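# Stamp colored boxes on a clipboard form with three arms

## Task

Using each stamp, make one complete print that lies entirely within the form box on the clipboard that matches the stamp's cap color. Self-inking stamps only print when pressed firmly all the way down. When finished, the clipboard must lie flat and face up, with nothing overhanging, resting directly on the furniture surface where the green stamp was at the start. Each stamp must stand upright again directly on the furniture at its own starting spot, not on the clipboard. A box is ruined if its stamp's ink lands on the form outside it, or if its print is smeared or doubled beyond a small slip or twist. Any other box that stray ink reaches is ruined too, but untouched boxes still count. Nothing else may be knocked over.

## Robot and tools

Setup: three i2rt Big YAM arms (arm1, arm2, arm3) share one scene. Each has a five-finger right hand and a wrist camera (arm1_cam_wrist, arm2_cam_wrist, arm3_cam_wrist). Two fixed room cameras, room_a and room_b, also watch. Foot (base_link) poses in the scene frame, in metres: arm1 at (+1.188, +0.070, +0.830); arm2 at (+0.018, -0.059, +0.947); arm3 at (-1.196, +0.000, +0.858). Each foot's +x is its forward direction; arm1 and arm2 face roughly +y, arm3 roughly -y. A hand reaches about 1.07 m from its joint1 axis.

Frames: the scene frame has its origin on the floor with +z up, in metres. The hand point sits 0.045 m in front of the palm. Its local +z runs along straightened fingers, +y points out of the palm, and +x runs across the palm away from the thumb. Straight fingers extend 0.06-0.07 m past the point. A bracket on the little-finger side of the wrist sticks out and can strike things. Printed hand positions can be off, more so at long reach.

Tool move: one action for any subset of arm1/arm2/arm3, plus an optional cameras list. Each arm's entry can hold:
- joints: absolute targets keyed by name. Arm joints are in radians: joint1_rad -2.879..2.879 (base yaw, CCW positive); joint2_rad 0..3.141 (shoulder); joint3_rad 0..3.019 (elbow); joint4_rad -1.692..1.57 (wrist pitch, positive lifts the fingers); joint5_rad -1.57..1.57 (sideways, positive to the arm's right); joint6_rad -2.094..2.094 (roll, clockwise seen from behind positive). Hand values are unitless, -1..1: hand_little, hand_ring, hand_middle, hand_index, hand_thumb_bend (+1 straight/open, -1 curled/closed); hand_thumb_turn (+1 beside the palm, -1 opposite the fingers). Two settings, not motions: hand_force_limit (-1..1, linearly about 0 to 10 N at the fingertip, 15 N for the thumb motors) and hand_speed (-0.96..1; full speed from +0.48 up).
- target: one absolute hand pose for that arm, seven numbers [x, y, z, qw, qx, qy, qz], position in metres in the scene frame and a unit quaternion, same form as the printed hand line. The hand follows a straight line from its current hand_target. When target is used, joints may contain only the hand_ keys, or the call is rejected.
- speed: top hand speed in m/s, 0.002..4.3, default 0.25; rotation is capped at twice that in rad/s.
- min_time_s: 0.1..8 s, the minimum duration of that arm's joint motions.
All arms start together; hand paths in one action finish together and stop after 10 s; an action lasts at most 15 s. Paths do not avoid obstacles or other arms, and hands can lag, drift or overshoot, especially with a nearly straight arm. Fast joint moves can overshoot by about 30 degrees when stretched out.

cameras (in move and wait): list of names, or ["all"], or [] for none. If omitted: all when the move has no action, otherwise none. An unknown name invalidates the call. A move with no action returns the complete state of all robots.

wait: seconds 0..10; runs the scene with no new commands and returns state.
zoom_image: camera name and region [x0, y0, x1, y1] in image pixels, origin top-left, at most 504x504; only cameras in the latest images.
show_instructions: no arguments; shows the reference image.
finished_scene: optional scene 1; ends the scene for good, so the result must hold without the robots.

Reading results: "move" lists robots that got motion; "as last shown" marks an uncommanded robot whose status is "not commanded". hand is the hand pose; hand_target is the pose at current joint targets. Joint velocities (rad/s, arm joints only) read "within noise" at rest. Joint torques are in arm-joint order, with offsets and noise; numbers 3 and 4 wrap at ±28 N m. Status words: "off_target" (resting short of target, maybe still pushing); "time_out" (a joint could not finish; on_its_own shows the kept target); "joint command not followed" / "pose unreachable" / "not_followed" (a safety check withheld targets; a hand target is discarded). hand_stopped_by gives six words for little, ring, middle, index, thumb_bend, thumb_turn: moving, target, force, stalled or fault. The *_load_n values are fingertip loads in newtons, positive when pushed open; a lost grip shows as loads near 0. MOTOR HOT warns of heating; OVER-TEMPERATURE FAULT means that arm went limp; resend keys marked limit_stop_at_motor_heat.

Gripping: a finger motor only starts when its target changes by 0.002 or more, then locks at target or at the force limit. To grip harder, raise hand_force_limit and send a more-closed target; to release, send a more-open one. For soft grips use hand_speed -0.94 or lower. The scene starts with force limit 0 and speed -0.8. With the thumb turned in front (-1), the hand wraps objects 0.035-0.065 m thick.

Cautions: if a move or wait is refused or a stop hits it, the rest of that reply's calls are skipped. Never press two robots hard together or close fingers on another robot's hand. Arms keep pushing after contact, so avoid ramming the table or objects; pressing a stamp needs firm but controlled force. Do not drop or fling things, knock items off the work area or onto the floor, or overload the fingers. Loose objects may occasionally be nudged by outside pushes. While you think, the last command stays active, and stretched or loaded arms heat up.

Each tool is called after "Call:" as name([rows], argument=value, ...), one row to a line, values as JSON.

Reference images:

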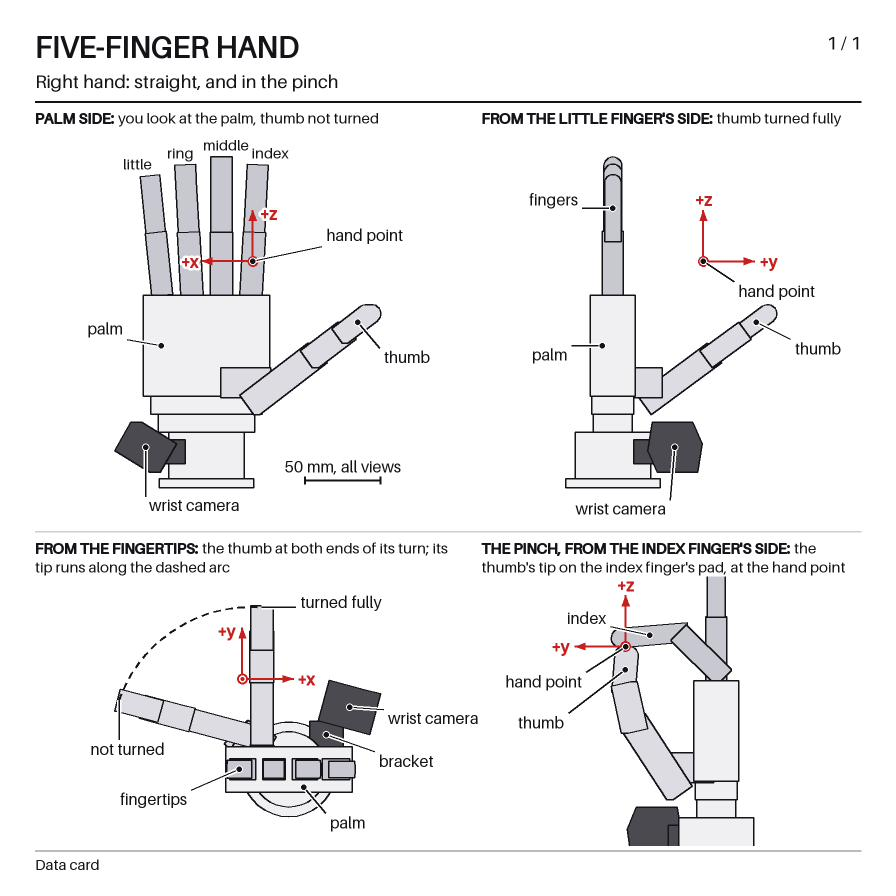

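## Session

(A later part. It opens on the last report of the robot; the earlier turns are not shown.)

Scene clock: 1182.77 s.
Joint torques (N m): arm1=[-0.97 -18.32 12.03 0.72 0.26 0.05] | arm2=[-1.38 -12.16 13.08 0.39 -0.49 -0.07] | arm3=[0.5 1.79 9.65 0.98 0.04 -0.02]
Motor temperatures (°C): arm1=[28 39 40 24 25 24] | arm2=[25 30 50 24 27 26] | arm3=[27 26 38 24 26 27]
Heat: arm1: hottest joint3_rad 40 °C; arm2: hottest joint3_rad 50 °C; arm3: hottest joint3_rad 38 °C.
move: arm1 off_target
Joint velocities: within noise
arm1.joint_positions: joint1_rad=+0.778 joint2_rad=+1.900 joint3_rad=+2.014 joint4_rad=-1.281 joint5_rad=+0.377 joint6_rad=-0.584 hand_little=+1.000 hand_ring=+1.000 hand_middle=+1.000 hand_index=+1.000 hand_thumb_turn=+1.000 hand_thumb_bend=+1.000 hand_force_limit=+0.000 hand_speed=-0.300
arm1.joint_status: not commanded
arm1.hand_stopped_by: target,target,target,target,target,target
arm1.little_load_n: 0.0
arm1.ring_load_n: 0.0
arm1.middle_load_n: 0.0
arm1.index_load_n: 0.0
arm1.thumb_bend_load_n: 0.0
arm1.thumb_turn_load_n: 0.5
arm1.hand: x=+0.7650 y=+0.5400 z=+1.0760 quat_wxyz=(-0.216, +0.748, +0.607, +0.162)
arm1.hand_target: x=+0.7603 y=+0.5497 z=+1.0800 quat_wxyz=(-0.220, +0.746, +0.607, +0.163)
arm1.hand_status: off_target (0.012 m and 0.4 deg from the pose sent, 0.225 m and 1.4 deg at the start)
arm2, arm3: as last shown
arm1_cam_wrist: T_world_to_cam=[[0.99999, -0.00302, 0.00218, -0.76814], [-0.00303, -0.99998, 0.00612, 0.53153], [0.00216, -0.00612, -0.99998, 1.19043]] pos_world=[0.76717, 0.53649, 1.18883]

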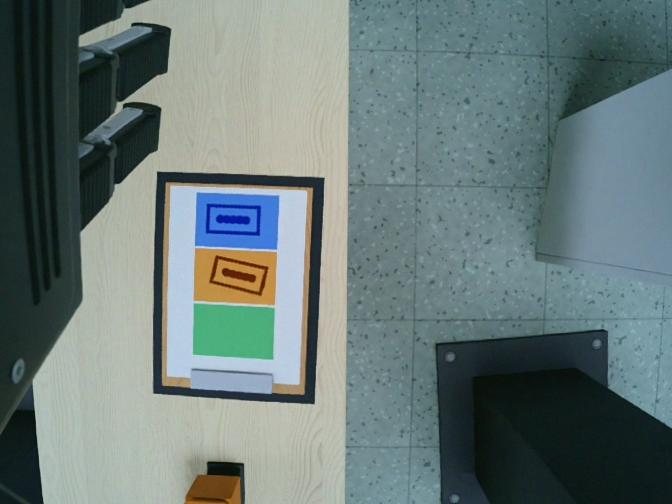

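Call:
move(arm2={"target":[0.66,0.47,0.88,0.0,0.7071,-0.7071,0.0],"speed":0.25,"joints":{"hand_index":-1.0,"hand_ring":-1.0,"hand_little":-1.0,"hand_force_limit":0.0,"hand_speed":-0.3}}, cameras=["arm1_cam_wrist","arm2_cam_wrist"])

Scene clock: 1190.80 s.
Joint torques (N m): arm1=[-0.91 -18.84 12 0.83 0.23 0.05] | arm2=[-0.79 -17.44 8.58 0.61 0.04 0.03] | arm3=[0.56 1.79 9.63 0.98 0.04 -0.02]
Motor temperatures (°C): arm1=[28 38 41 24 25 24] | arm2=[25 30 50 24 27 26] | arm3=[27 26 38 24 26 27]
Heat: arm1: hottest joint3_rad 41 °C; arm2: hottest joint3_rad 50 °C; arm3: hottest joint3_rad 38 °C.
move: arm2 not_followed
Joint velocities: within noise
arm1.joint_positions: joint1_rad=+0.778 joint2_rad=+1.900 joint3_rad=+2.014 joint4_rad=-1.281 joint5_rad=+0.377 joint6_rad=-0.584 hand_little=+1.000 hand_ring=+1.000 hand_middle=+1.000 hand_index=+1.000 hand_thumb_turn=+1.000 hand_thumb_bend=+1.000 hand_force_limit=+0.000 hand_speed=-0.300
arm1.joint_status: not commanded
arm1.hand_stopped_by: target,target,target,target,target,target
arm1.little_load_n: 0.0
arm1.ring_load_n: 0.0
arm1.middle_load_n: 0.0
arm1.index_load_n: 0.0
arm1.thumb_bend_load_n: 0.0
arm1.thumb_turn_load_n: 0.0
arm1.hand: x=+0.7650 y=+0.5400 z=+1.0760 quat_wxyz=(-0.216, +0.748, +0.607, +0.162)
arm1.hand_target: x=+0.7602 y=+0.5497 z=+1.0800 quat_wxyz=(-0.220, +0.746, +0.607, +0.162)
arm1.hand_status: not commanded
arm2.joint_positions: joint1_rad=-0.836 joint2_rad=+2.315 joint3_rad=+2.195 joint4_rad=-1.086 joint5_rad=-0.054 joint6_rad=-0.773 hand_little=-1.000 hand_ring=-1.000 hand_middle=+1.000 hand_index=-1.000 hand_thumb_turn=+1.000 hand_thumb_bend=+1.000 hand_force_limit=+0.000 hand_speed=-0.300
arm2.joint_status: all done
arm2.hand_stopped_by: target,target,target,target,target,target
arm2.little_load_n: 0.0
arm2.ring_load_n: 0.0
arm2.middle_load_n: 0.0
arm2.index_load_n: 0.0
arm2.thumb_bend_load_n: 0.0
arm2.thumb_turn_load_n: 0.0
arm2.on_its_own: joint2_rad is held at +2.315, not at its first target +1.872; joint3_rad is held at +2.195, not at its first target +1.777; joint5_rad is held at -0.054, not at its first target -0.395; joint6_rad is held at -0.773, not at its first target -2.064
arm2.hand: x=+0.5597 y=+0.4501 z=+0.9836 quat_wxyz=(-0.144, +0.984, -0.010, +0.107)
arm2.hand_target: x=+0.5597 y=+0.4501 z=+0.9836 quat_wxyz=(-0.144, +0.984, -0.010, +0.107)
arm2.hand_status: not_followed (0.146 m and 90.7 deg from the pose sent, 0.284 m and 167.8 deg at the start; pose on its path clipped on 89 of 193 steps)
arm3: as last shown
led back after a hold (arm2 arm): the arm was led back toward your command in small steps, so it may still be short of it.
pose unreachable (arm2 arm): on one or more control steps of this call this arm could not follow its commanded pose, so it was not sent that pose on those steps. On the call's last step it was still not sent that pose. It may still have moved: this result reports where it is.
cause: moving toward the commanded pose would bring a part of the arm too close to another arm (the arm1 arm, where that arm stood when this arm was held).
arm1_cam_wrist: T_world_to_cam=[[0.99999, -0.00302, 0.00218, -0.76814], [-0.00303, -0.99998, 0.00612, 0.53153], [0.00216, -0.00612, -0.99998, 1.19043]] pos_world=[0.76717, 0.53649, 1.18883]
arm2_cam_wrist: T_world_to_cam=[[0.24305, -0.95293, -0.18124, 0.46569], [-0.91672, -0.28673, 0.27823, 0.36714], [-0.3171, 0.09853, -0.94326, 1.17372]] pos_world=[0.59557, 0.4334, 1.08938]

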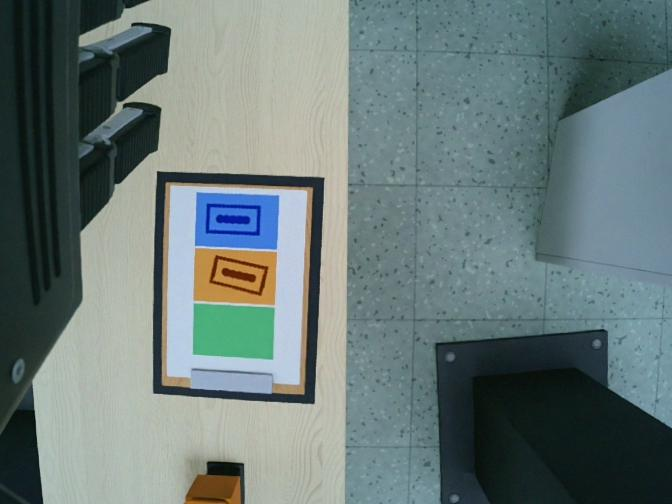

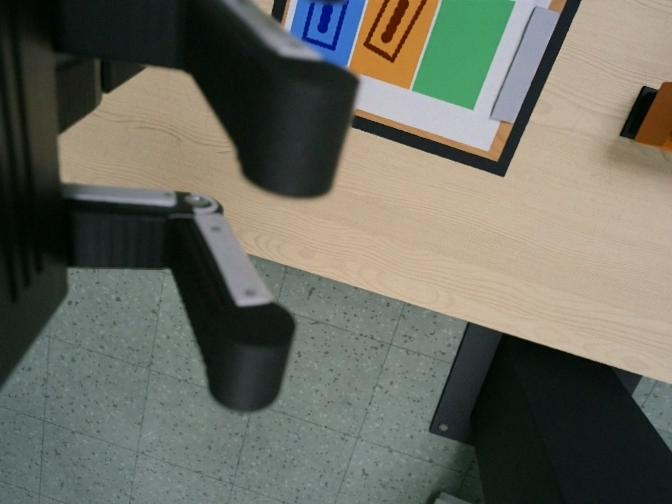

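Call:
move(arm1={"target":[0.88,0.62,1.16,-0.219,0.746,0.607,0.1625],"speed":0.25})

Call:
move(arm2={"target":[0.66,0.47,0.88,0.0,0.7071,-0.7071,0.0],"speed":0.25}, cameras=["arm1_cam_wrist","arm2_cam_wrist","room_a"])

Scene clock: 1193.17 s.
Joint torques (N m): arm1=[-0.26 -20.01 11.79 0.95 0.12 0.05] | arm2=[-0.56 -17.08 8.46 0.65 0.03 0.04] | arm3=[0.56 1.79 9.63 0.98 0.04 -0.02]
Motor temperatures (°C): arm1=[28 38 42 24 25 24] | arm2=[25 31 50 24 27 26] | arm3=[27 26 38 24 26 27]
Heat: arm1: hottest joint3_rad 42 °C; arm2: hottest joint3_rad 50 °C; arm3: hottest joint3_rad 38 °C.
move: arm1 off_target
Joint velocities: within noise
arm1.joint_positions: joint1_rad=+0.546 joint2_rad=+1.865 joint3_rad=+2.131 joint4_rad=-1.387 joint5_rad=+0.279 joint6_rad=-0.797 hand_little=+1.000 hand_ring=+1.000 hand_middle=+1.000 hand_index=+1.000 hand_thumb_turn=+1.000 hand_thumb_bend=+1.000 hand_force_limit=+0.000 hand_speed=-0.300
arm1.joint_status: not commanded
arm1.hand_stopped_by: target,target,target,target,target,target
arm1.little_load_n: 0.0
arm1.ring_load_n: 0.0
arm1.middle_load_n: 0.0
arm1.index_load_n: -0.5
arm1.thumb_bend_load_n: 0.0
arm1.thumb_turn_load_n: 0.0
arm1.hand: x=+0.8837 y=+0.6154 z=+1.1419 quat_wxyz=(-0.204, +0.751, +0.607, +0.162)
arm1.hand_target: x=+0.8804 y=+0.6195 z=+1.1598 quat_wxyz=(-0.220, +0.746, +0.607, +0.163)
arm1.hand_status: off_target (0.019 m and 1.9 deg from the pose sent, 0.163 m and 0.5 deg at the start)
arm2, arm3: as last shown
arm2.ring_load_n: 0.5
arm2.on_its_own: joint2_rad is held at +2.315, not at its first target +1.872; joint3_rad is held at +2.195, not at its first target +1.777; joint5_rad is held at -0.054, not at its first target -0.395; joint6_rad is held at -0.773, not at its first target -2.064
arm3.middle_load_n: -0.5
pictures: none

Scene clock: 1197.43 s.
Joint torques (N m): arm1=[-0.03 -19.84 11.99 0.88 0.14 0.09] | arm2=[-1.9 -19.43 12.96 0.87 -0.17 0.17] | arm3=[0.56 1.79 9.63 0.98 0.04 -0.02]
Motor temperatures (°C): arm1=[28 39 43 24 25 24] | arm2=[25 31 51 24 27 26] | arm3=[27 26 38 24 26 27]
Heat: arm1: hottest joint3_rad 43 °C; arm2: hottest joint3_rad 51 °C; arm3: hottest joint3_rad 38 °C.
move: arm2 off_target
Joint velocities: within noise
arm1: as last shown
arm1.joint_positions: joint1_rad=+0.546 joint2_rad=+1.865 joint3_rad=+2.131 joint4_rad=-1.387 joint5_rad=+0.279 joint6_rad=-0.798 hand_little=+1.000 hand_ring=+1.000 hand_middle=+1.000 hand_index=+1.000 hand_thumb_turn=+1.000 hand_thumb_bend=+1.000 hand_force_limit=+0.000 hand_speed=-0.300
arm1.little_load_n: -0.5
arm1.index_load_n: 0.0
arm1.hand: x=+0.8838 y=+0.6154 z=+1.1418 quat_wxyz=(-0.203, +0.751, +0.607, +0.162)
arm1.hand_target: x=+0.8805 y=+0.6195 z=+1.1598 quat_wxyz=(-0.219, +0.746, +0.607, +0.163)
arm2.joint_positions: joint1_rad=-0.975 joint2_rad=+2.840 joint3_rad=+2.872 joint4_rad=-1.403 joint5_rad=+0.005 joint6_rad=+0.660 hand_little=-1.000 hand_ring=-1.000 hand_middle=+1.000 hand_index=-1.000 hand_thumb_turn=+1.000 hand_thumb_bend=+1.000 hand_force_limit=+0.000 hand_speed=-0.300
arm2.joint_status: not commanded
arm2.hand_stopped_by: target,target,target,target,target,target
arm2.little_load_n: 0.0
arm2.ring_load_n: 0.0
arm2.middle_load_n: 0.5
arm2.index_load_n: 0.0
arm2.thumb_bend_load_n: 0.0
arm2.thumb_turn_load_n: 0.0
arm2.hand: x=+0.6381 y=+0.4651 z=+0.8616 quat_wxyz=(-0.094, +0.692, -0.715, +0.017)
arm2.hand_target: x=+0.6578 y=+0.4681 z=+0.8806 quat_wxyz=(-0.126, +0.681, -0.721, +0.019)
arm2.hand_status: off_target (0.029 m and 11.1 deg from the pose sent, 0.146 m and 90.7 deg at the start; a joint's target at an end of its range on 67 of 128 steps)
arm3.joint_positions: joint1_rad=-0.880 joint2_rad=+0.621 joint3_rad=+1.361 joint4_rad=-1.625 joint5_rad=+0.146 joint6_rad=-1.401 hand_little=+1.000 hand_ring=+1.000 hand_middle=+1.000 hand_index=+1.000 hand_thumb_turn=+1.000 hand_thumb_bend=+1.000 hand_force_limit=+0.000 hand_speed=-0.800
arm3.joint_status: not commanded
arm3.hand_stopped_by: target,target,target,target,target,target
arm3.little_load_n: 0.0
arm3.ring_load_n: 0.0
arm3.middle_load_n: 0.0
arm3.index_load_n: 0.0
arm3.thumb_bend_load_n: 0.5
arm3.thumb_turn_load_n: 0.0
arm3.hand: x=-1.3774 y=-0.0426 z=+1.2961 quat_wxyz=(+0.334, +0.215, -0.915, +0.077)
arm3.hand_target: x=-1.3774 y=-0.0426 z=+1.3031 quat_wxyz=(+0.342, +0.214, -0.912, +0.081)
arm3.hand_status: not commanded
arm1_cam_wrist: T_world_to_cam=[[0.99983, -0.01052, 0.01493, -0.8966], [-0.01092, -0.99958, 0.02677, 0.58996], [0.01464, -0.02693, -0.99953, 1.25766]] pos_world=[0.88448, 0.61415, 1.25467]
arm2_cam_wrist: T_world_to_cam=[[-0.96848, -0.21139, -0.13174, 0.82433], [-0.24798, 0.76852, 0.58982, -0.70868], [-0.02344, 0.6039, -0.79671, 0.53341]] pos_world=[0.63511, 0.39676, 0.95157]

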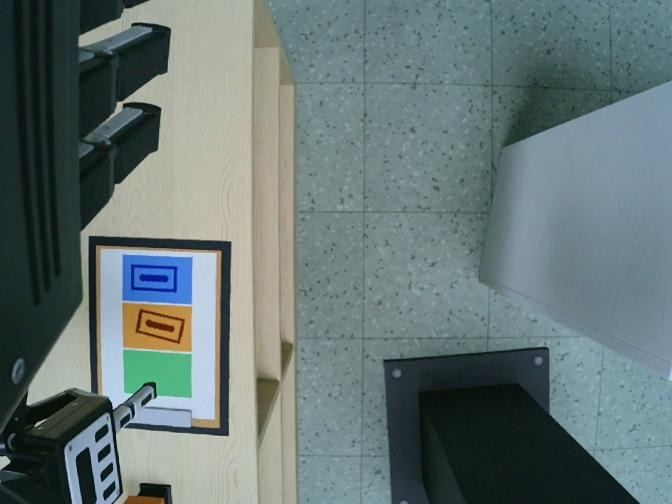

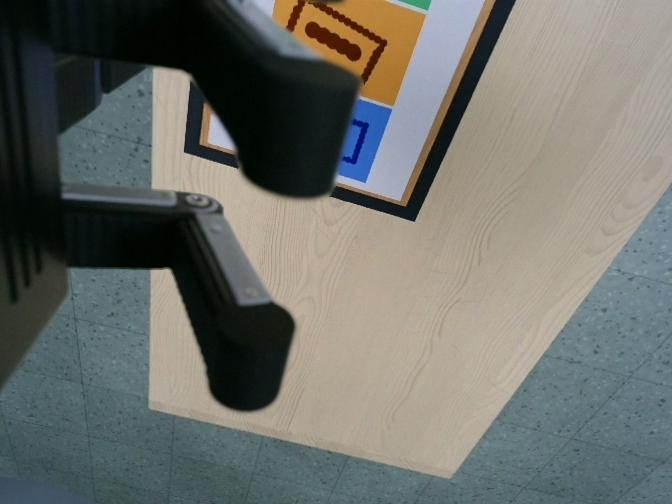

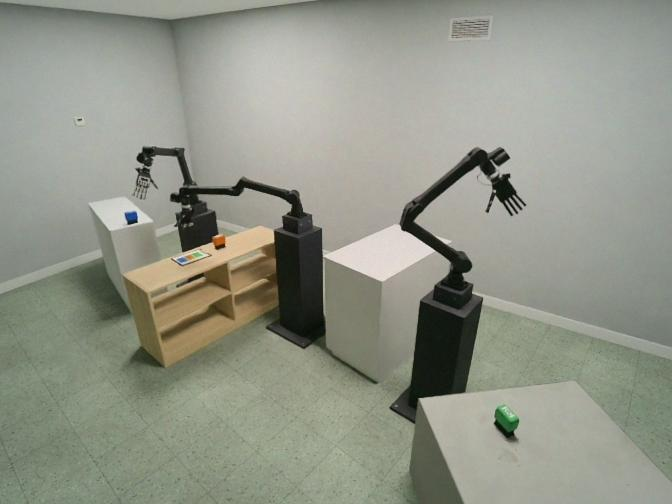

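Call:
move(arm2={"target":[0.44,0.42,1.12,-0.219,0.746,0.607,0.1625],"speed":0.35})

Call:
move(arm1={"target":[0.75,0.50,0.86,0.0,-0.8339,0.5519,0.0],"speed":0.3,"joints":{"hand_index":-1.0,"hand_ring":-1.0,"hand_little":-1.0}}, cameras=["arm1_cam_wrist","arm2_cam_wrist"])

Scene clock: 1205.77 s.
Joint torques (N m): arm1=[-0.32 -20.13 11.88 0.9 0.12 0.07] | arm2=[0.03 -12.81 8.51 0.47 -0.39 -0.07] | arm3=[0.56 1.79 9.63 0.98 0.04 -0.02]
Motor temperatures (°C): arm1=[28 39 45 24 25 24] | arm2=[25 32 51 24 27 26] | arm3=[27 26 38 24 26 27]
Heat: arm1: hottest joint3_rad 45 °C; arm2: hottest joint3_rad 51 °C; arm3: hottest joint3_rad 38 °C.
move: arm2 off_target
Joint velocities: within noise
arm1, arm3: as last shown
arm1.little_load_n: 0.0
arm2.joint_positions: joint1_rad=-0.780 joint2_rad=+1.742 joint3_rad=+1.566 joint4_rad=-0.982 joint5_rad=-0.373 joint6_rad=-2.009 hand_little=-1.000 hand_ring=-1.000 hand_middle=+1.000 hand_index=-1.000 hand_thumb_turn=+1.000 hand_thumb_bend=+1.000 hand_force_limit=+0.000 hand_speed=-0.300
arm2.joint_status: not commanded
arm2.hand_stopped_by: target,target,target,target,target,target
arm2.little_load_n: 0.0
arm2.ring_load_n: 0.0
arm2.middle_load_n: 0.0
arm2.index_load_n: 0.0
arm2.thumb_bend_load_n: 0.0
arm2.thumb_turn_load_n: 0.0
arm2.hand: x=+0.4479 y=+0.4159 z=+1.1100 quat_wxyz=(-0.216, +0.755, +0.598, +0.159)
arm2.hand_target: x=+0.4401 y=+0.4198 z=+1.1199 quat_wxyz=(-0.219, +0.746, +0.607, +0.163)
arm2.hand_status: off_target (0.013 m and 1.6 deg from the pose sent, 0.329 m and 167.8 deg at the start)
arm3.thumb_bend_load_n: 0.0
pictures: none

Scene clock: 1211.10 s.
Joint torques (N m): arm1=[0.56 -21.01 6.13 0.8 -0.12 0.24] | arm2=[0.67 -13.33 8.57 0.34 -0.41 -0.11] | arm3=[0.5 1.79 9.63 0.98 0.04 -0.02]
Motor temperatures (°C): arm1=[28 39 44 24 25 24] | arm2=[25 32 50 24 27 26] | arm3=[27 26 38 24 26 27]
Heat: arm1: hottest joint3_rad 44 °C; arm2: hottest joint3_rad 50 °C; arm3: hottest joint3_rad 38 °C.
move: arm1 off_target
Joint velocities: within noise
arm1.joint_positions: joint1_rad=+0.624 joint2_rad=+1.940 joint3_rad=+1.492 joint4_rad=-1.140 joint5_rad=-0.015 joint6_rad=+1.870 hand_little=-1.000 hand_ring=-1.000 hand_middle=+1.000 hand_index=-1.000 hand_thumb_turn=+1.000 hand_thumb_bend=+1.000 hand_force_limit=+0.000 hand_speed=-0.300
arm1.joint_status: all done
arm1.hand_stopped_by: target,target,target,target,target,target
arm1.little_load_n: 0.0
arm1.ring_load_n: 0.0
arm1.middle_load_n: 0.0
arm1.index_load_n: 0.0
arm1.thumb_bend_load_n: 0.0
arm1.thumb_turn_load_n: 0.0
arm1.hand: x=+0.7570 y=+0.5031 z=+0.8491 quat_wxyz=(+0.004, +0.833, -0.553, +0.012)
arm1.hand_target: x=+0.7500 y=+0.4999 z=+0.8599 quat_wxyz=(+0.000, +0.834, -0.552, +0.000)
arm1.hand_status: off_target (0.013 m and 1.5 deg from the pose sent, 0.333 m and 146.1 deg at the start)
arm2, arm3: as last shown
arm2.joint_positions: joint1_rad=-0.780 joint2_rad=+1.742 joint3_rad=+1.566 joint4_rad=-0.982 joint5_rad=-0.373 joint6_rad=-2.010 hand_little=-1.000 hand_ring=-1.000 hand_middle=+1.000 hand_index=-1.000 hand_thumb_turn=+1.000 hand_thumb_bend=+1.000 hand_force_limit=+0.000 hand_speed=-0.300
arm2.hand: x=+0.4479 y=+0.4160 z=+1.1100 quat_wxyz=(-0.216, +0.755, +0.598, +0.159)
arm2.hand_target: x=+0.4401 y=+0.4199 z=+1.1200 quat_wxyz=(-0.219, +0.746, +0.607, +0.163)
arm1_cam_wrist: T_world_to_cam=[[-0.81944, -0.5728, 0.02044, 0.88878], [-0.48696, 0.71456, 0.50227, -0.42159], [-0.30231, 0.40163, -0.86447, 0.87361]] pos_world=[0.7871, 0.45948, 0.94879]
arm2_cam_wrist: T_world_to_cam=[[0.99952, -0.00171, 0.03096, -0.48675], [-0.00241, -0.99975, 0.02235, 0.39088], [0.03091, -0.02242, -0.99927, 1.21745]] pos_world=[0.44982, 0.41724, 1.2229]

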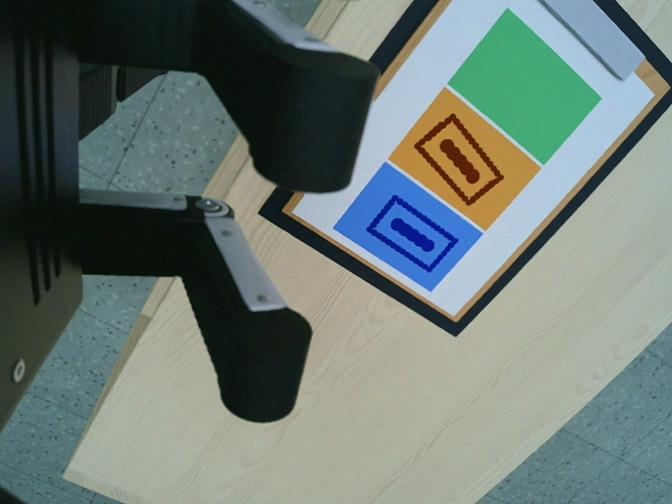

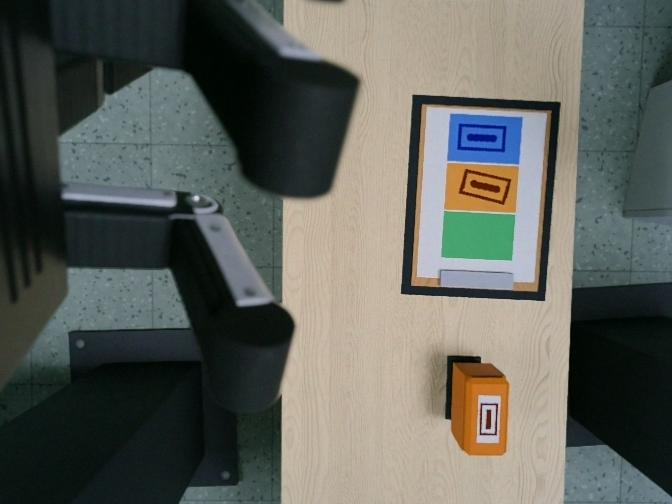

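Call:
move(arm2={"joints":{"hand_index":1.0,"hand_ring":1.0,"hand_little":1.0}}, arm1={"target":[0.705,0.497,0.74,0.0,-0.8339,0.5519,0.0],"speed":0.15})

Call:
move(arm1={"target":[0.703,0.497,0.705,0.0,-0.8339,0.5519,0.0],"speed":0.06}, cameras=["arm1_cam_wrist","arm2_cam_wrist"])

Call:
zoom_image(camera="arm2_cam_wrist", region=[400, 50, 672, 320])

Scene clock: 1213.60 s.
Joint torques (N m): arm1=[0.85 -19.66 7.83 0.91 -0.06 0.3] | arm2=[0.21 -12.92 8.46 0.34 -0.42 -0.05] | arm3=[0.56 1.79 9.63 0.98 0.04 -0.02]
Motor temperatures (°C): arm1=[28 39 44 24 25 24] | arm2=[25 32 50 24 27 26] | arm3=[27 26 38 24 26 27]
Heat: arm1: hottest joint3_rad 44 °C; arm2: hottest joint3_rad 50 °C; arm3: hottest joint3_rad 38 °C.
move: arm1 off_target; arm2 done
Joint velocities: within noise
arm1.joint_positions: joint1_rad=+0.689 joint2_rad=+2.125 joint3_rad=+1.478 joint4_rad=-0.932 joint5_rad=-0.015 joint6_rad=+1.934 hand_little=-1.000 hand_ring=-1.000 hand_middle=+1.000 hand_index=-1.000 hand_thumb_turn=+1.000 hand_thumb_bend=+1.000 hand_force_limit=+0.000 hand_speed=-0.300
arm1.joint_status: not commanded
arm1.hand_stopped_by: target,target,target,target,target,target
arm1.little_load_n: 0.0
arm1.ring_load_n: 0.0
arm1.middle_load_n: 0.0
arm1.index_load_n: 0.0
arm1.thumb_bend_load_n: 0.0
arm1.thumb_turn_load_n: 0.0
arm1.hand: x=+0.7176 y=+0.4930 z=+0.7414 quat_wxyz=(+0.003, +0.834, -0.552, +0.009)
arm1.hand_target: x=+0.7053 y=+0.4966 z=+0.7402 quat_wxyz=(+0.000, +0.834, -0.552, +0.000)
arm1.hand_status: off_target (0.013 m and 1.0 deg from the pose sent, 0.121 m and 1.5 deg at the start)
arm2.joint_positions: joint1_rad=-0.780 joint2_rad=+1.742 joint3_rad=+1.566 joint4_rad=-0.982 joint5_rad=-0.374 joint6_rad=-2.010 hand_little=+1.000 hand_ring=+1.000 hand_middle=+1.000 hand_index=+1.000 hand_thumb_turn=+1.000 hand_thumb_bend=+1.000 hand_force_limit=+0.000 hand_speed=-0.300
arm2.joint_status: all done
arm2.hand_stopped_by: target,target,target,target,target,target
arm2.little_load_n: 0.0
arm2.ring_load_n: 0.0
arm2.middle_load_n: 0.0
arm2.index_load_n: 0.0
arm2.thumb_bend_load_n: 0.0
arm2.thumb_turn_load_n: 0.0
arm2.hand: x=+0.4478 y=+0.4161 z=+1.1100 quat_wxyz=(-0.217, +0.755, +0.598, +0.159)
arm2.hand_target: x=+0.4401 y=+0.4199 z=+1.1199 quat_wxyz=(-0.219, +0.746, +0.607, +0.163)
arm2.hand_status: not commanded
arm3: as last shown
pictures: none

Scene clock: 1214.77 s.
Joint torques (N m): arm1=[0.97 -19.08 7.41 0.88 -0.08 0.25] | arm2=[-0.03 -12.75 8.61 0.44 -0.44 -0.06] | arm3=[0.5 1.73 9.63 0.98 0.04 -0.02]
Motor temperatures (°C): arm1=[28 39 43 24 25 24] | arm2=[25 32 50 24 27 26] | arm3=[27 26 38 24 26 27]
Heat: arm1: hottest joint3_rad 43 °C; arm2: hottest joint3_rad 50 °C; arm3: hottest joint3_rad 38 °C.
move: arm1 off_target
Joint velocities: within noise
arm1.joint_positions: joint1_rad=+0.690 joint2_rad=+2.181 joint3_rad=+1.478 joint4_rad=-0.870 joint5_rad=-0.015 joint6_rad=+1.937 hand_little=-1.000 hand_ring=-1.000 hand_middle=+1.000 hand_index=-1.000 hand_thumb_turn=+1.000 hand_thumb_bend=+1.000 hand_force_limit=+0.000 hand_speed=-0.300
arm1.joint_status: not commanded
arm1.hand_stopped_by: target,target,target,target,target,target
arm1.little_load_n: 0.0
arm1.ring_load_n: 0.5
arm1.middle_load_n: 0.0
arm1.index_load_n: 0.0
arm1.thumb_bend_load_n: 0.0
arm1.thumb_turn_load_n: 0.0
arm1.hand: x=+0.7150 y=+0.4959 z=+0.7106 quat_wxyz=(+0.002, +0.833, -0.553, +0.005)
arm1.hand_target: x=+0.7033 y=+0.4966 z=+0.7052 quat_wxyz=(+0.000, +0.834, -0.552, +0.000)
arm1.hand_status: off_target (0.013 m and 0.6 deg from the pose sent, 0.039 m and 1.0 deg at the start)
arm2, arm3: as last shown
arm3.thumb_bend_load_n: 0.5
arm1_cam_wrist: T_world_to_cam=[[-0.81978, -0.57226, 0.02175, 0.85209], [-0.48138, 0.70916, 0.51514, -0.37775], [-0.31022, 0.41183, -0.85683, 0.73918]] pos_world=[0.746, 0.45109, 0.80942]
arm2_cam_wrist: T_world_to_cam=[[0.99953, -0.00153, 0.03065, -0.48645], [-0.00221, -0.99975, 0.02216, 0.39104], [0.03061, -0.02222, -0.99928, 1.21752]] pos_world=[0.44982, 0.41724, 1.2229]

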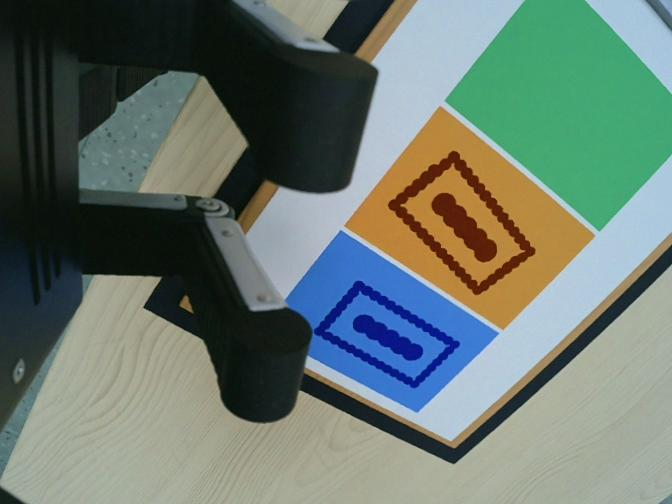

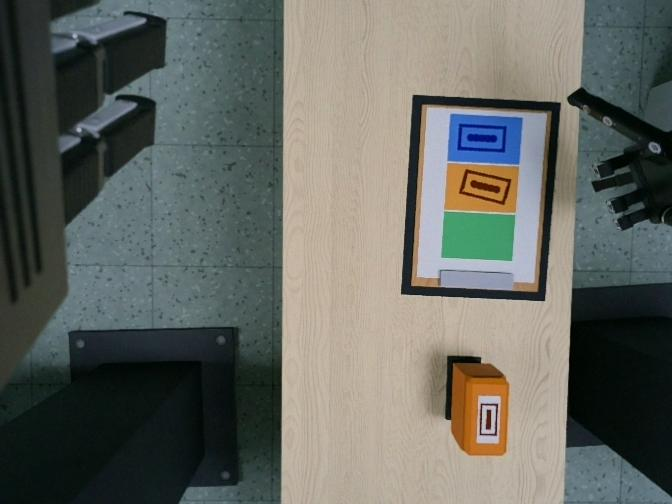

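Scaled by 1.853 from the camera's image (finer frame: 960x720).

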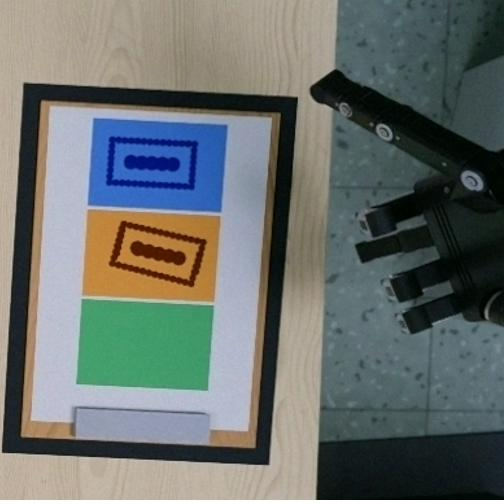

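Call:
move(arm1={"target":[0.685,0.494,0.702,0.0,-0.8339,0.5519,0.0],"speed":0.06}, cameras=["arm2_cam_wrist"])

Call:
zoom_image(camera="arm2_cam_wrist", region=[400, 50, 672, 320])

Scene clock: 1216.57 s.
Joint torques (N m): arm1=[0.5 -18.84 8.38 0.39 -0.03 0.27] | arm2=[0.5 -13.39 8.53 0.58 -0.43 -0.06] | arm3=[0.56 1.79 9.63 0.98 0.04 -0.02]
Motor temperatures (°C): arm1=[28 39 43 24 25 24] | arm2=[25 32 50 24 27 26] | arm3=[27 26 38 24 26 27]
Heat: arm1: hottest joint3_rad 43 °C; arm2: hottest joint3_rad 50 °C; arm3: hottest joint3_rad 38 °C.
move: arm1 off_target
Joint velocities: within noise
arm1.joint_positions: joint1_rad=+0.718 joint2_rad=+2.202 joint3_rad=+1.507 joint4_rad=-0.870 joint5_rad=-0.015 joint6_rad=+1.962 hand_little=-1.000 hand_ring=-1.000 hand_middle=+1.000 hand_index=-1.000 hand_thumb_turn=+1.000 hand_thumb_bend=+1.000 hand_force_limit=+0.000 hand_speed=-0.300
arm1.joint_status: not commanded
arm1.hand_stopped_by: target,target,target,target,target,target
arm1.little_load_n: 0.0
arm1.ring_load_n: 0.0
arm1.middle_load_n: 0.0
arm1.index_load_n: 0.0
arm1.thumb_bend_load_n: 0.0
arm1.thumb_turn_load_n: 0.0
arm1.hand: x=+0.6965 y=+0.4910 z=+0.7072 quat_wxyz=(+0.001, +0.834, -0.552, +0.001)
arm1.hand_target: x=+0.6854 y=+0.4936 z=+0.7020 quat_wxyz=(+0.000, +0.834, -0.552, +0.000)
arm1.hand_status: off_target (0.013 m and 0.2 deg from the pose sent, 0.031 m and 0.6 deg at the start)
arm2, arm3: as last shown
arm3.thumb_bend_load_n: 0.0
arm2_cam_wrist: T_world_to_cam=[[0.99953, -0.00153, 0.03065, -0.48645], [-0.00221, -0.99975, 0.02216, 0.39104], [0.03061, -0.02222, -0.99928, 1.21752]] pos_world=[0.44982, 0.41724, 1.2229]

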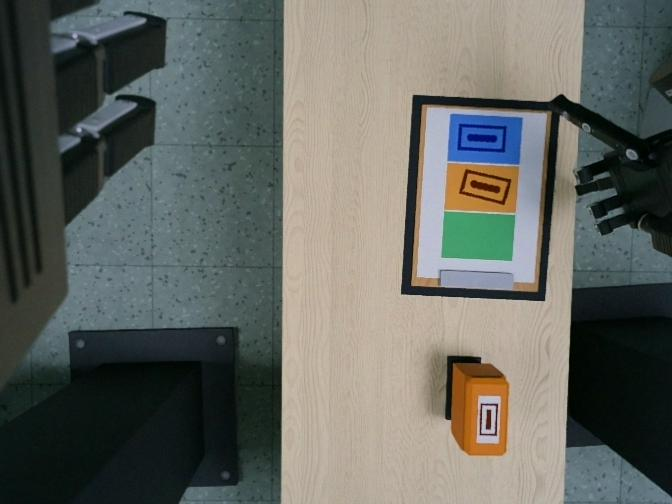

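Scaled by 1.853 from the camera's image (finer frame: 960x720).

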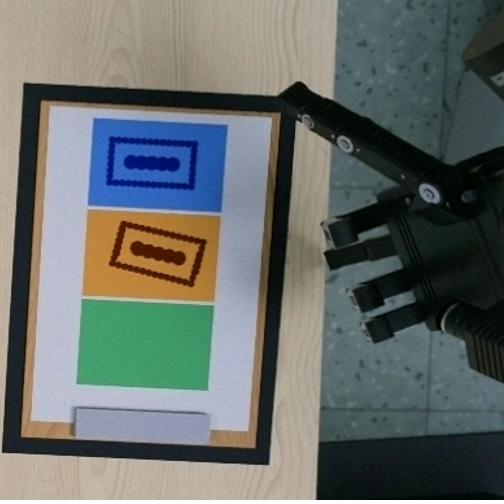

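Call:
move(arm1={"target":[0.671,0.494,0.700,0.0,-0.8339,0.5519,0.0],"speed":0.06})

Call:
move(arm1={"target":[0.672,0.494,0.682,0.0,-0.8339,0.5519,0.0],"speed":0.04}, cameras=["arm2_cam_wrist"])

Call:
zoom_image(camera="arm2_cam_wrist", region=[400, 50, 672, 320])

Scene clock: 1218.57 s.
Joint torques (N m): arm1=[0.67 -19.43 8.57 0.06 -0.06 0.25] | arm2=[0.32 -13.1 8.58 0.57 -0.43 -0.06] | arm3=[0.56 1.79 9.63 0.99 0.04 -0.02]
Motor temperatures (°C): arm1=[28 39 43 24 25 24] | arm2=[25 32 50 24 27 26] | arm3=[27 26 38 24 26 27]
Heat: arm1: hottest joint3_rad 43 °C; arm2: hottest joint3_rad 50 °C; arm3: hottest joint3_rad 38 °C.
move: arm1 off_target
Joint velocities: within noise
arm1.joint_positions: joint1_rad=+0.733 joint2_rad=+2.225 joint3_rad=+1.547 joint4_rad=-0.881 joint5_rad=-0.015 joint6_rad=+1.978 hand_little=-1.000 hand_ring=-1.000 hand_middle=+1.000 hand_index=-1.000 hand_thumb_turn=+1.000 hand_thumb_bend=+1.000 hand_force_limit=+0.000 hand_speed=-0.300
arm1.joint_status: not commanded
arm1.hand_stopped_by: target,target,target,target,target,target
arm1.little_load_n: 0.0
arm1.ring_load_n: 0.0
arm1.middle_load_n: 0.0
arm1.index_load_n: 0.0
arm1.thumb_bend_load_n: 0.0
arm1.thumb_turn_load_n: 0.0
arm1.hand: x=+0.6819 y=+0.4925 z=+0.7057 quat_wxyz=(+0.001, +0.834, -0.552, -0.001)
arm1.hand_target: x=+0.6713 y=+0.4936 z=+0.7001 quat_wxyz=(+0.000, +0.834, -0.552, +0.000)
arm1.hand_status: off_target (0.012 m and 0.1 deg from the pose sent, 0.027 m and 0.2 deg at the start)
arm2, arm3: as last shown
arm2.ring_load_n: -0.5
arm3.thumb_turn_load_n: -0.5
pictures: none

Scene clock: 1219.53 s.
Joint torques (N m): arm1=[0.26 -18.73 8.13 1.05 -0.03 0.24] | arm2=[0.67 -13.22 8.65 0.42 -0.42 -0.04] | arm3=[0.56 1.79 9.65 0.98 0.04 -0.02]
Motor temperatures (°C): arm1=[28 39 43 24 25 24] | arm2=[25 32 49 24 27 26] | arm3=[27 26 38 24 26 27]
Heat: arm1: hottest joint3_rad 43 °C; arm2: hottest joint3_rad 49 °C; arm3: hottest joint3_rad 38 °C.
move: arm1 off_target
Joint velocities: within noise
arm1.joint_positions: joint1_rad=+0.733 joint2_rad=+2.245 joint3_rad=+1.550 joint4_rad=-0.875 joint5_rad=-0.014 joint6_rad=+1.978 hand_little=-1.000 hand_ring=-1.000 hand_middle=+1.000 hand_index=-1.000 hand_thumb_turn=+1.000 hand_thumb_bend=+1.000 hand_force_limit=+0.000 hand_speed=-0.300
arm1.joint_status: not commanded
arm1.hand_stopped_by: target,target,target,target,target,target
arm1.little_load_n: 0.0
arm1.ring_load_n: 0.0
arm1.middle_load_n: 0.0
arm1.index_load_n: 0.0
arm1.thumb_bend_load_n: 0.0
arm1.thumb_turn_load_n: 0.0
arm1.hand: x=+0.6836 y=+0.4912 z=+0.6943 quat_wxyz=(+0.001, +0.834, -0.552, +0.004)
arm1.hand_target: x=+0.6725 y=+0.4936 z=+0.6825 quat_wxyz=(+0.000, +0.834, -0.552, +0.000)
arm1.hand_status: off_target (0.017 m and 0.5 deg from the pose sent, 0.026 m and 0.1 deg at the start)
arm2, arm3: as last shown
arm2.ring_load_n: 0.0
arm2.thumb_turn_load_n: -0.5
arm3.little_load_n: -0.5
arm3.thumb_turn_load_n: 0.0
arm2_cam_wrist: T_world_to_cam=[[0.99953, -0.00153, 0.03065, -0.48645], [-0.00221, -0.99975, 0.02216, 0.39104], [0.03061, -0.02222, -0.99928, 1.21752]] pos_world=[0.44982, 0.41724, 1.2229]

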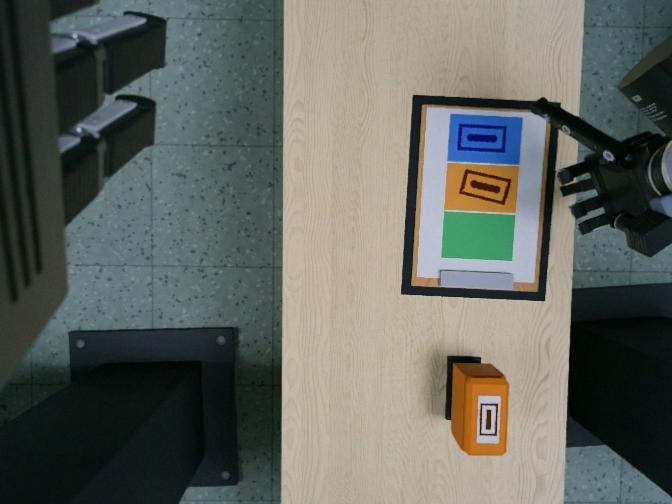

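Scaled by 1.853 from the camera's image (finer frame: 960x720).

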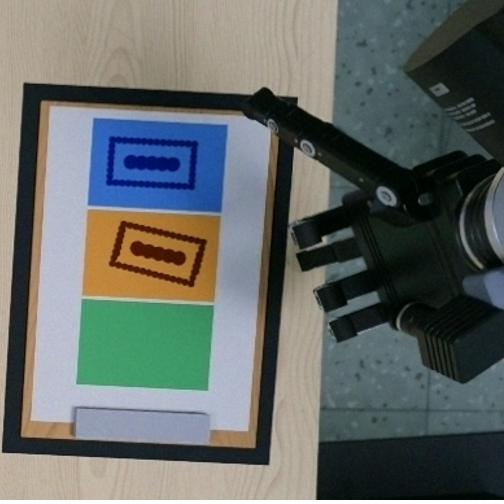

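Call:
move(arm1={"target":[0.645,0.494,0.683,0.0,-0.8339,0.5519,0.0],"speed":0.06})

Call:
move(arm1={"target":[0.615,0.494,0.683,0.0,-0.8339,0.5519,0.0],"speed":0.06}, cameras=["arm2_cam_wrist"])

Call:
zoom_image(camera="arm2_cam_wrist", region=[360, 50, 632, 320])

Scene clock: 1221.40 s.
Joint torques (N m): arm1=[1.61 -18.84 9.78 1.25 -0.45 0.24] | arm2=[0.5 -13.16 8.57 0.42 -0.44 -0.07] | arm3=[0.56 1.79 9.63 0.98 0.04 -0.02]
Motor temperatures (°C): arm1=[28 39 43 24 25 24] | arm2=[25 32 49 24 27 26] | arm3=[27 26 38 24 26 27]
Heat: arm1: hottest joint3_rad 43 °C; arm2: hottest joint3_rad 49 °C; arm3: hottest joint3_rad 38 °C.
move: arm1 off_target
Joint velocities: within noise
arm1.joint_positions: joint1_rad=+0.750 joint2_rad=+2.274 joint3_rad=+1.612 joint4_rad=-0.920 joint5_rad=-0.005 joint6_rad=+2.010 hand_little=-1.000 hand_ring=-1.000 hand_middle=+1.000 hand_index=-1.000 hand_thumb_turn=+1.000 hand_thumb_bend=+1.000 hand_force_limit=+0.000 hand_speed=-0.300
arm1.joint_status: not commanded
arm1.hand_stopped_by: target,target,target,target,target,target
arm1.little_load_n: 0.0
arm1.ring_load_n: 0.0
arm1.middle_load_n: 0.0
arm1.index_load_n: 0.0
arm1.thumb_bend_load_n: 0.0
arm1.thumb_turn_load_n: 0.0
arm1.hand: x=+0.6694 y=+0.4941 z=+0.6939 quat_wxyz=(-0.002, +0.830, -0.558, +0.012)
arm1.hand_target: x=+0.6462 y=+0.4928 z=+0.6837 quat_wxyz=(+0.000, +0.834, -0.552, +0.000)
arm1.hand_status: off_target (0.027 m and 1.6 deg from the pose sent, 0.040 m and 0.6 deg at the start)
arm2: as last shown
arm2.thumb_turn_load_n: 0.0
arm3.joint_positions: joint1_rad=-0.880 joint2_rad=+0.621 joint3_rad=+1.361 joint4_rad=-1.625 joint5_rad=+0.146 joint6_rad=-1.401 hand_little=+1.000 hand_ring=+1.000 hand_middle=+1.000 hand_index=+1.000 hand_thumb_turn=+1.000 hand_thumb_bend=+1.000 hand_force_limit=+0.000 hand_speed=-0.800
arm3.joint_status: not commanded
arm3.hand_stopped_by: target,target,target,target,target,target
arm3.little_load_n: 0.0
arm3.ring_load_n: 0.0
arm3.middle_load_n: 0.0
arm3.index_load_n: 0.0
arm3.thumb_bend_load_n: 0.0
arm3.thumb_turn_load_n: 0.0
arm3.hand: x=-1.3774 y=-0.0426 z=+1.2961 quat_wxyz=(+0.334, +0.215, -0.915, +0.077)
arm3.hand_target: x=-1.3774 y=-0.0426 z=+1.3031 quat_wxyz=(+0.342, +0.214, -0.912, +0.081)
arm3.hand_status: not commanded
pictures: none

Scene clock: 1222.60 s.
Joint torques (N m): arm1=[1.96 -19.14 10.03 1.42 -0.92 0.18] | arm2=[0.21 -12.69 8.61 0.43 -0.39 -0.07] | arm3=[0.5 1.79 9.63 0.98 0.04 -0.02]
Motor temperatures (°C): arm1=[28 39 43 24 25 24] | arm2=[25 32 49 24 27 26] | arm3=[27 26 38 24 26 27]
Heat: arm1: hottest joint3_rad 43 °C; arm2: hottest joint3_rad 49 °C; arm3: hottest joint3_rad 38 °C.
move: arm1 off_target
Joint velocities: within noise
arm1.joint_positions: joint1_rad=+0.773 joint2_rad=+2.319 joint3_rad=+1.708 joint4_rad=-0.978 joint5_rad=+0.007 joint6_rad=+2.042 hand_little=-1.000 hand_ring=-1.000 hand_middle=+1.000 hand_index=-1.000 hand_thumb_turn=+1.000 hand_thumb_bend=+1.000 hand_force_limit=+0.000 hand_speed=-0.300
arm1.joint_status: not commanded
arm1.hand_stopped_by: target,target,target,target,target,target
arm1.little_load_n: 0.0
arm1.ring_load_n: 0.5
arm1.middle_load_n: 0.0
arm1.index_load_n: 0.0
arm1.thumb_bend_load_n: -0.5
arm1.thumb_turn_load_n: 0.0
arm1.hand: x=+0.6463 y=+0.4996 z=+0.6950 quat_wxyz=(-0.008, +0.827, -0.562, +0.016)
arm1.hand_target: x=+0.6168 y=+0.4924 z=+0.6842 quat_wxyz=(+0.000, +0.834, -0.552, +0.000)
arm1.hand_status: off_target (0.034 m and 2.5 deg from the pose sent, 0.055 m and 1.6 deg at the start)
arm2, arm3: as last shown
arm3.ring_load_n: 0.5
arm3.thumb_turn_load_n: -0.5
arm2_cam_wrist: T_world_to_cam=[[0.99953, -0.00153, 0.03065, -0.48645], [-0.00221, -0.99975, 0.02216, 0.39104], [0.03061, -0.02222, -0.99928, 1.21752]] pos_world=[0.44982, 0.41724, 1.2229]

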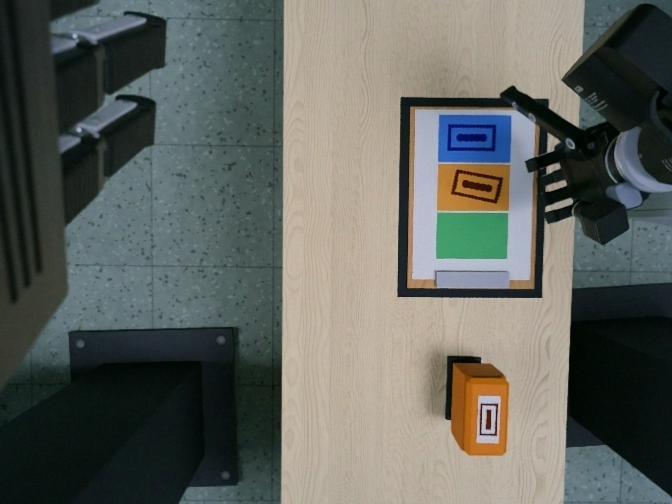

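Scaled by 1.853 from the camera's image (finer frame: 960x720).

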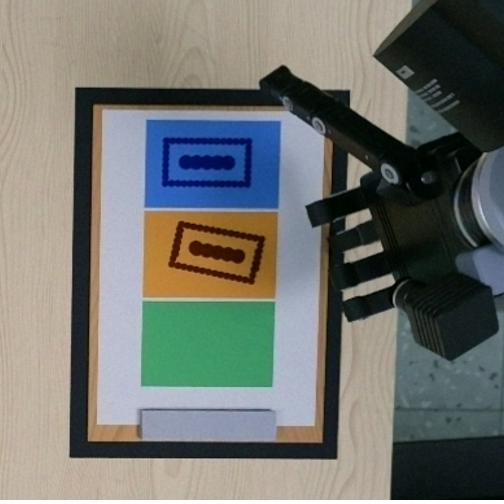

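Call:
move(arm1={"target":[0.668,0.475,0.705,0.0,-0.8988,0.4384,0.0],"speed":0.08})

Call:
move(arm1={"target":[0.655,0.472,0.684,0.0,-0.8988,0.4384,0.0],"speed":0.06})

Call:
move(arm1={"target":[0.610,0.472,0.684,0.0,-0.8988,0.4384,0.0],"speed":0.06}, cameras=["arm2_cam_wrist"])

Call:
zoom_image(camera="arm2_cam_wrist", region=[360, 50, 632, 320])

Scene clock: 1226.23 s.
Joint torques (N m): arm1=[-1.14 -23.94 5 0.73 -0.24 0.03] | arm2=[0.38 -12.86 8.53 0.47 -0.4 -0.08] | arm3=[0.56 1.79 9.65 0.98 0.04 -0.02]
Motor temperatures (°C): arm1=[28 39 43 24 25 24] | arm2=[25 32 49 24 27 26] | arm3=[27 26 38 24 26 27]
Heat: arm1: hottest joint3_rad 43 °C; arm2: hottest joint3_rad 49 °C; arm3: hottest joint3_rad 38 °C.
move: arm1 off_target
Joint velocities: within noise
arm1.joint_positions: joint1_rad=+0.763 joint2_rad=+2.268 joint3_rad=+1.604 joint4_rad=-0.913 joint5_rad=-0.009 joint6_rad=+1.745 hand_little=-1.000 hand_ring=-1.000 hand_middle=+1.000 hand_index=-1.000 hand_thumb_turn=+1.000 hand_thumb_bend=+1.000 hand_force_limit=+0.000 hand_speed=-0.300
arm1.joint_status: not commanded
arm1.hand_stopped_by: target,target,target,target,target,target
arm1.little_load_n: 0.0
arm1.ring_load_n: 0.0
arm1.middle_load_n: 0.0
arm1.index_load_n: 0.0
arm1.thumb_bend_load_n: 0.0
arm1.thumb_turn_load_n: 0.0
arm1.hand: x=+0.6647 y=+0.4685 z=+0.6957 quat_wxyz=(+0.001, +0.899, -0.438, +0.009)
arm1.hand_target: x=+0.6678 y=+0.4750 z=+0.7050 quat_wxyz=(+0.000, +0.899, -0.438, +0.000)
arm1.hand_status: off_target (0.012 m and 1.0 deg from the pose sent, 0.034 m and 16.5 deg at the start)
arm2, arm3: as last shown
arm3.ring_load_n: 0.0
arm3.thumb_bend_load_n: 0.5
arm3.thumb_turn_load_n: 0.0
pictures: none

Scene clock: 1227.20 s.
Joint torques (N m): arm1=[-0.09 -19.96 7.27 1.42 -0.17 0.21] | arm2=[0.21 -12.98 8.59 0.54 -0.4 -0.07] | arm3=[0.5 1.79 9.63 0.99 0.04 -0.02]
Motor temperatures (°C): arm1=[28 39 43 24 25 24] | arm2=[25 32 49 24 27 26] | arm3=[27 26 38 24 26 27]
Heat: arm1: hottest joint3_rad 43 °C; arm2: hottest joint3_rad 49 °C; arm3: hottest joint3_rad 38 °C.
move: arm1 off_target
Joint velocities: within noise
arm1.joint_positions: joint1_rad=+0.763 joint2_rad=+2.268 joint3_rad=+1.604 joint4_rad=-0.910 joint5_rad=-0.012 joint6_rad=+1.744 hand_little=-1.000 hand_ring=-1.000 hand_middle=+1.000 hand_index=-1.000 hand_thumb_turn=+1.000 hand_thumb_bend=+1.000 hand_force_limit=+0.000 hand_speed=-0.300
arm1.joint_status: not commanded
arm1.hand_stopped_by: target,target,target,target,target,target
arm1.little_load_n: 0.0
arm1.ring_load_n: 0.0
arm1.middle_load_n: 0.0
arm1.index_load_n: 0.0
arm1.thumb_bend_load_n: 0.0
arm1.thumb_turn_load_n: 0.0
arm1.hand: x=+0.6638 y=+0.4687 z=+0.6959 quat_wxyz=(+0.001, +0.899, -0.438, +0.007)
arm1.hand_target: x=+0.6553 y=+0.4716 z=+0.6845 quat_wxyz=(+0.000, +0.899, -0.438, +0.000)
arm1.hand_status: off_target (0.015 m and 0.8 deg from the pose sent, 0.016 m and 1.0 deg at the start)
arm2.joint_positions: joint1_rad=-0.780 joint2_rad=+1.742 joint3_rad=+1.566 joint4_rad=-0.982 joint5_rad=-0.374 joint6_rad=-2.010 hand_little=+1.000 hand_ring=+1.000 hand_middle=+1.000 hand_index=+1.000 hand_thumb_turn=+1.000 hand_thumb_bend=+1.000 hand_force_limit=+0.000 hand_speed=-0.300
arm2.joint_status: not commanded
arm2.hand_stopped_by: target,target,target,target,target,target
arm2.little_load_n: 0.0
arm2.ring_load_n: 0.0
arm2.middle_load_n: 0.0
arm2.index_load_n: 0.0
arm2.thumb_bend_load_n: -0.5
arm2.thumb_turn_load_n: 0.0
arm2.hand: x=+0.4478 y=+0.4161 z=+1.1100 quat_wxyz=(-0.217, +0.755, +0.598, +0.159)
arm2.hand_target: x=+0.4401 y=+0.4199 z=+1.1199 quat_wxyz=(-0.219, +0.746, +0.607, +0.163)
arm2.hand_status: not commanded
arm3: as last shown
arm3.little_load_n: 0.5
arm3.thumb_bend_load_n: 0.0
pictures: none

Scene clock: 1228.60 s.
Joint torques (N m): arm1=[2.37 -18.78 10.81 2.03 -0.69 0.23] | arm2=[0.38 -13.51 8.73 0.47 -0.41 -0.05] | arm3=[0.56 1.79 9.63 0.99 0.04 -0.02]
Motor temperatures (°C): arm1=[28 39 43 24 25 24] | arm2=[25 31 49 24 27 26] | arm3=[27 26 38 24 26 27]
Heat: arm1: hottest joint3_rad 43 °C; arm2: hottest joint3_rad 49 °C; arm3: hottest joint3_rad 38 °C.
move: arm1 off_target
Joint velocities: within noise
arm1.joint_positions: joint1_rad=+0.779 joint2_rad=+2.317 joint3_rad=+1.703 joint4_rad=-0.998 joint5_rad=+0.000 joint6_rad=+1.789 hand_little=-1.000 hand_ring=-1.000 hand_middle=+1.000 hand_index=-1.000 hand_thumb_turn=+1.000 hand_thumb_bend=+1.000 hand_force_limit=+0.000 hand_speed=-0.300
arm1.joint_status: not commanded
arm1.hand_stopped_by: target,target,target,target,target,target
arm1.little_load_n: 0.0
arm1.ring_load_n: 0.0
arm1.middle_load_n: 0.5
arm1.index_load_n: 0.0
arm1.thumb_bend_load_n: -0.5
arm1.thumb_turn_load_n: 0.0
arm1.hand: x=+0.6489 y=+0.4734 z=+0.6943 quat_wxyz=(+0.000, +0.892, -0.451, +0.027)
arm1.hand_target: x=+0.6124 y=+0.4699 z=+0.6859 quat_wxyz=(+0.000, +0.899, -0.438, +0.000)
arm1.hand_status: off_target (0.040 m and 3.5 deg from the pose sent, 0.055 m and 0.8 deg at the start)
arm2, arm3: as last shown
arm2.thumb_bend_load_n: 0.0
arm3.little_load_n: 0.0
arm2_cam_wrist: T_world_to_cam=[[0.99953, -0.00153, 0.03065, -0.48645], [-0.00221, -0.99975, 0.02216, 0.39104], [0.03061, -0.02222, -0.99928, 1.21752]] pos_world=[0.44982, 0.41724, 1.2229]

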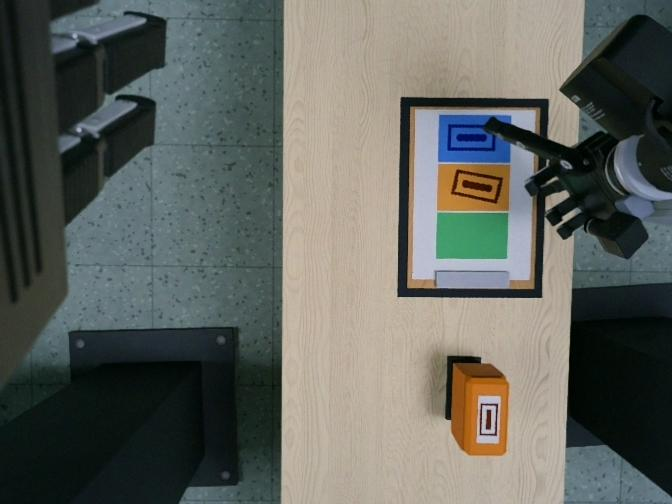

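Scaled by 1.853 from the camera's image (finer frame: 960x720).

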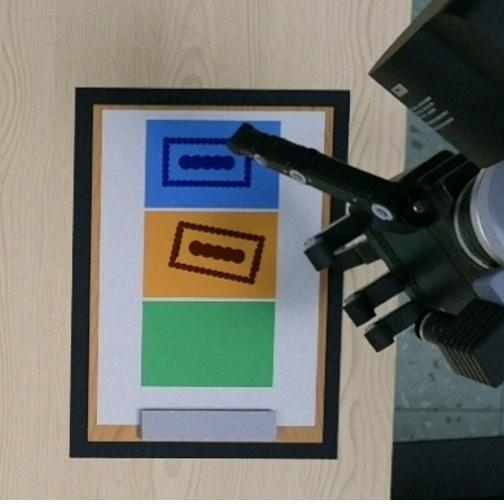

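Call:
move(arm1={"target": [0.590, 0.470, 0.684, 0, -0.8988, 0.4384, 0], "speed": 0.05}, cameras=["arm2_cam_wrist"])

Scene clock: 1235.67 s.
Joint torques (N m): arm1=[3.66 -18.9 11.7 2.62 -1.17 0.16] | arm2=[0.03 -13.04 8.59 0.46 -0.45 -0.06] | arm3=[0.56 1.79 9.62 0.98 0.04 -0.02]
Motor temperatures (°C): arm1=[28 38 44 24 25 24] | arm2=[25 31 48 24 27 26] | arm3=[27 26 38 24 26 27]
Heat: arm1: hottest joint3_rad 44 °C; arm2: hottest joint3_rad 48 °C; arm3: hottest joint3_rad 38 °C.
move: arm1 off_target
Joint velocities: within noise
arm1.joint_positions: joint1_rad=+0.786 joint2_rad=+2.340 joint3_rad=+1.750 joint4_rad=-1.049 joint5_rad=+0.010 joint6_rad=+1.813 hand_little=-1.000 hand_ring=-1.000 hand_middle=+1.000 hand_index=-1.000 hand_thumb_turn=+1.000 hand_thumb_bend=+1.000 hand_force_limit=+0.000 hand_speed=-0.300
arm1.joint_status: not commanded
arm1.hand_stopped_by: target,target,target,target,target,target
arm1.little_load_n: 0.0
arm1.ring_load_n: 0.0
arm1.middle_load_n: 0.0
arm1.index_load_n: 0.0
arm1.thumb_bend_load_n: 0.0
arm1.thumb_turn_load_n: 0.0
arm1.hand: x=+0.6448 y=+0.4744 z=+0.6929 quat_wxyz=(-0.002, +0.888, -0.457, +0.041)
arm1.hand_target: x=+0.5941 y=+0.4663 z=+0.6874 quat_wxyz=(+0.001, +0.899, -0.438, +0.000)
arm1.hand_status: off_target (0.056 m and 5.4 deg from the pose sent, 0.060 m and 3.5 deg at the start)
arm2, arm3: as last shown
arm2_cam_wrist: T_world_to_cam=[[0.99953, -0.00153, 0.03065, -0.48645], [-0.00221, -0.99975, 0.02216, 0.39104], [0.03061, -0.02222, -0.99928, 1.21752]] pos_world=[0.44982, 0.41724, 1.2229]

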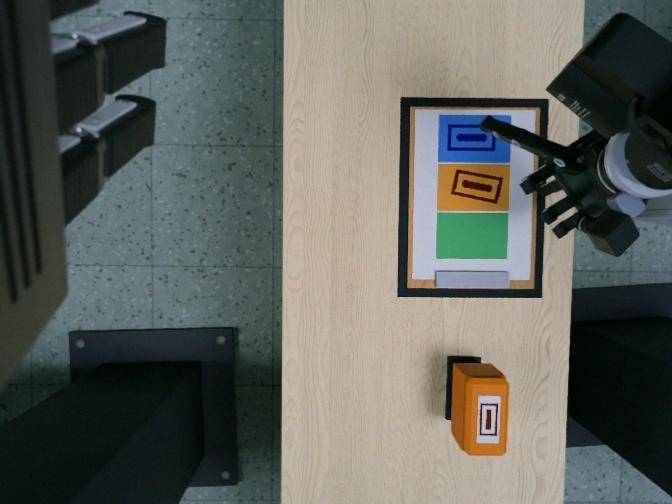

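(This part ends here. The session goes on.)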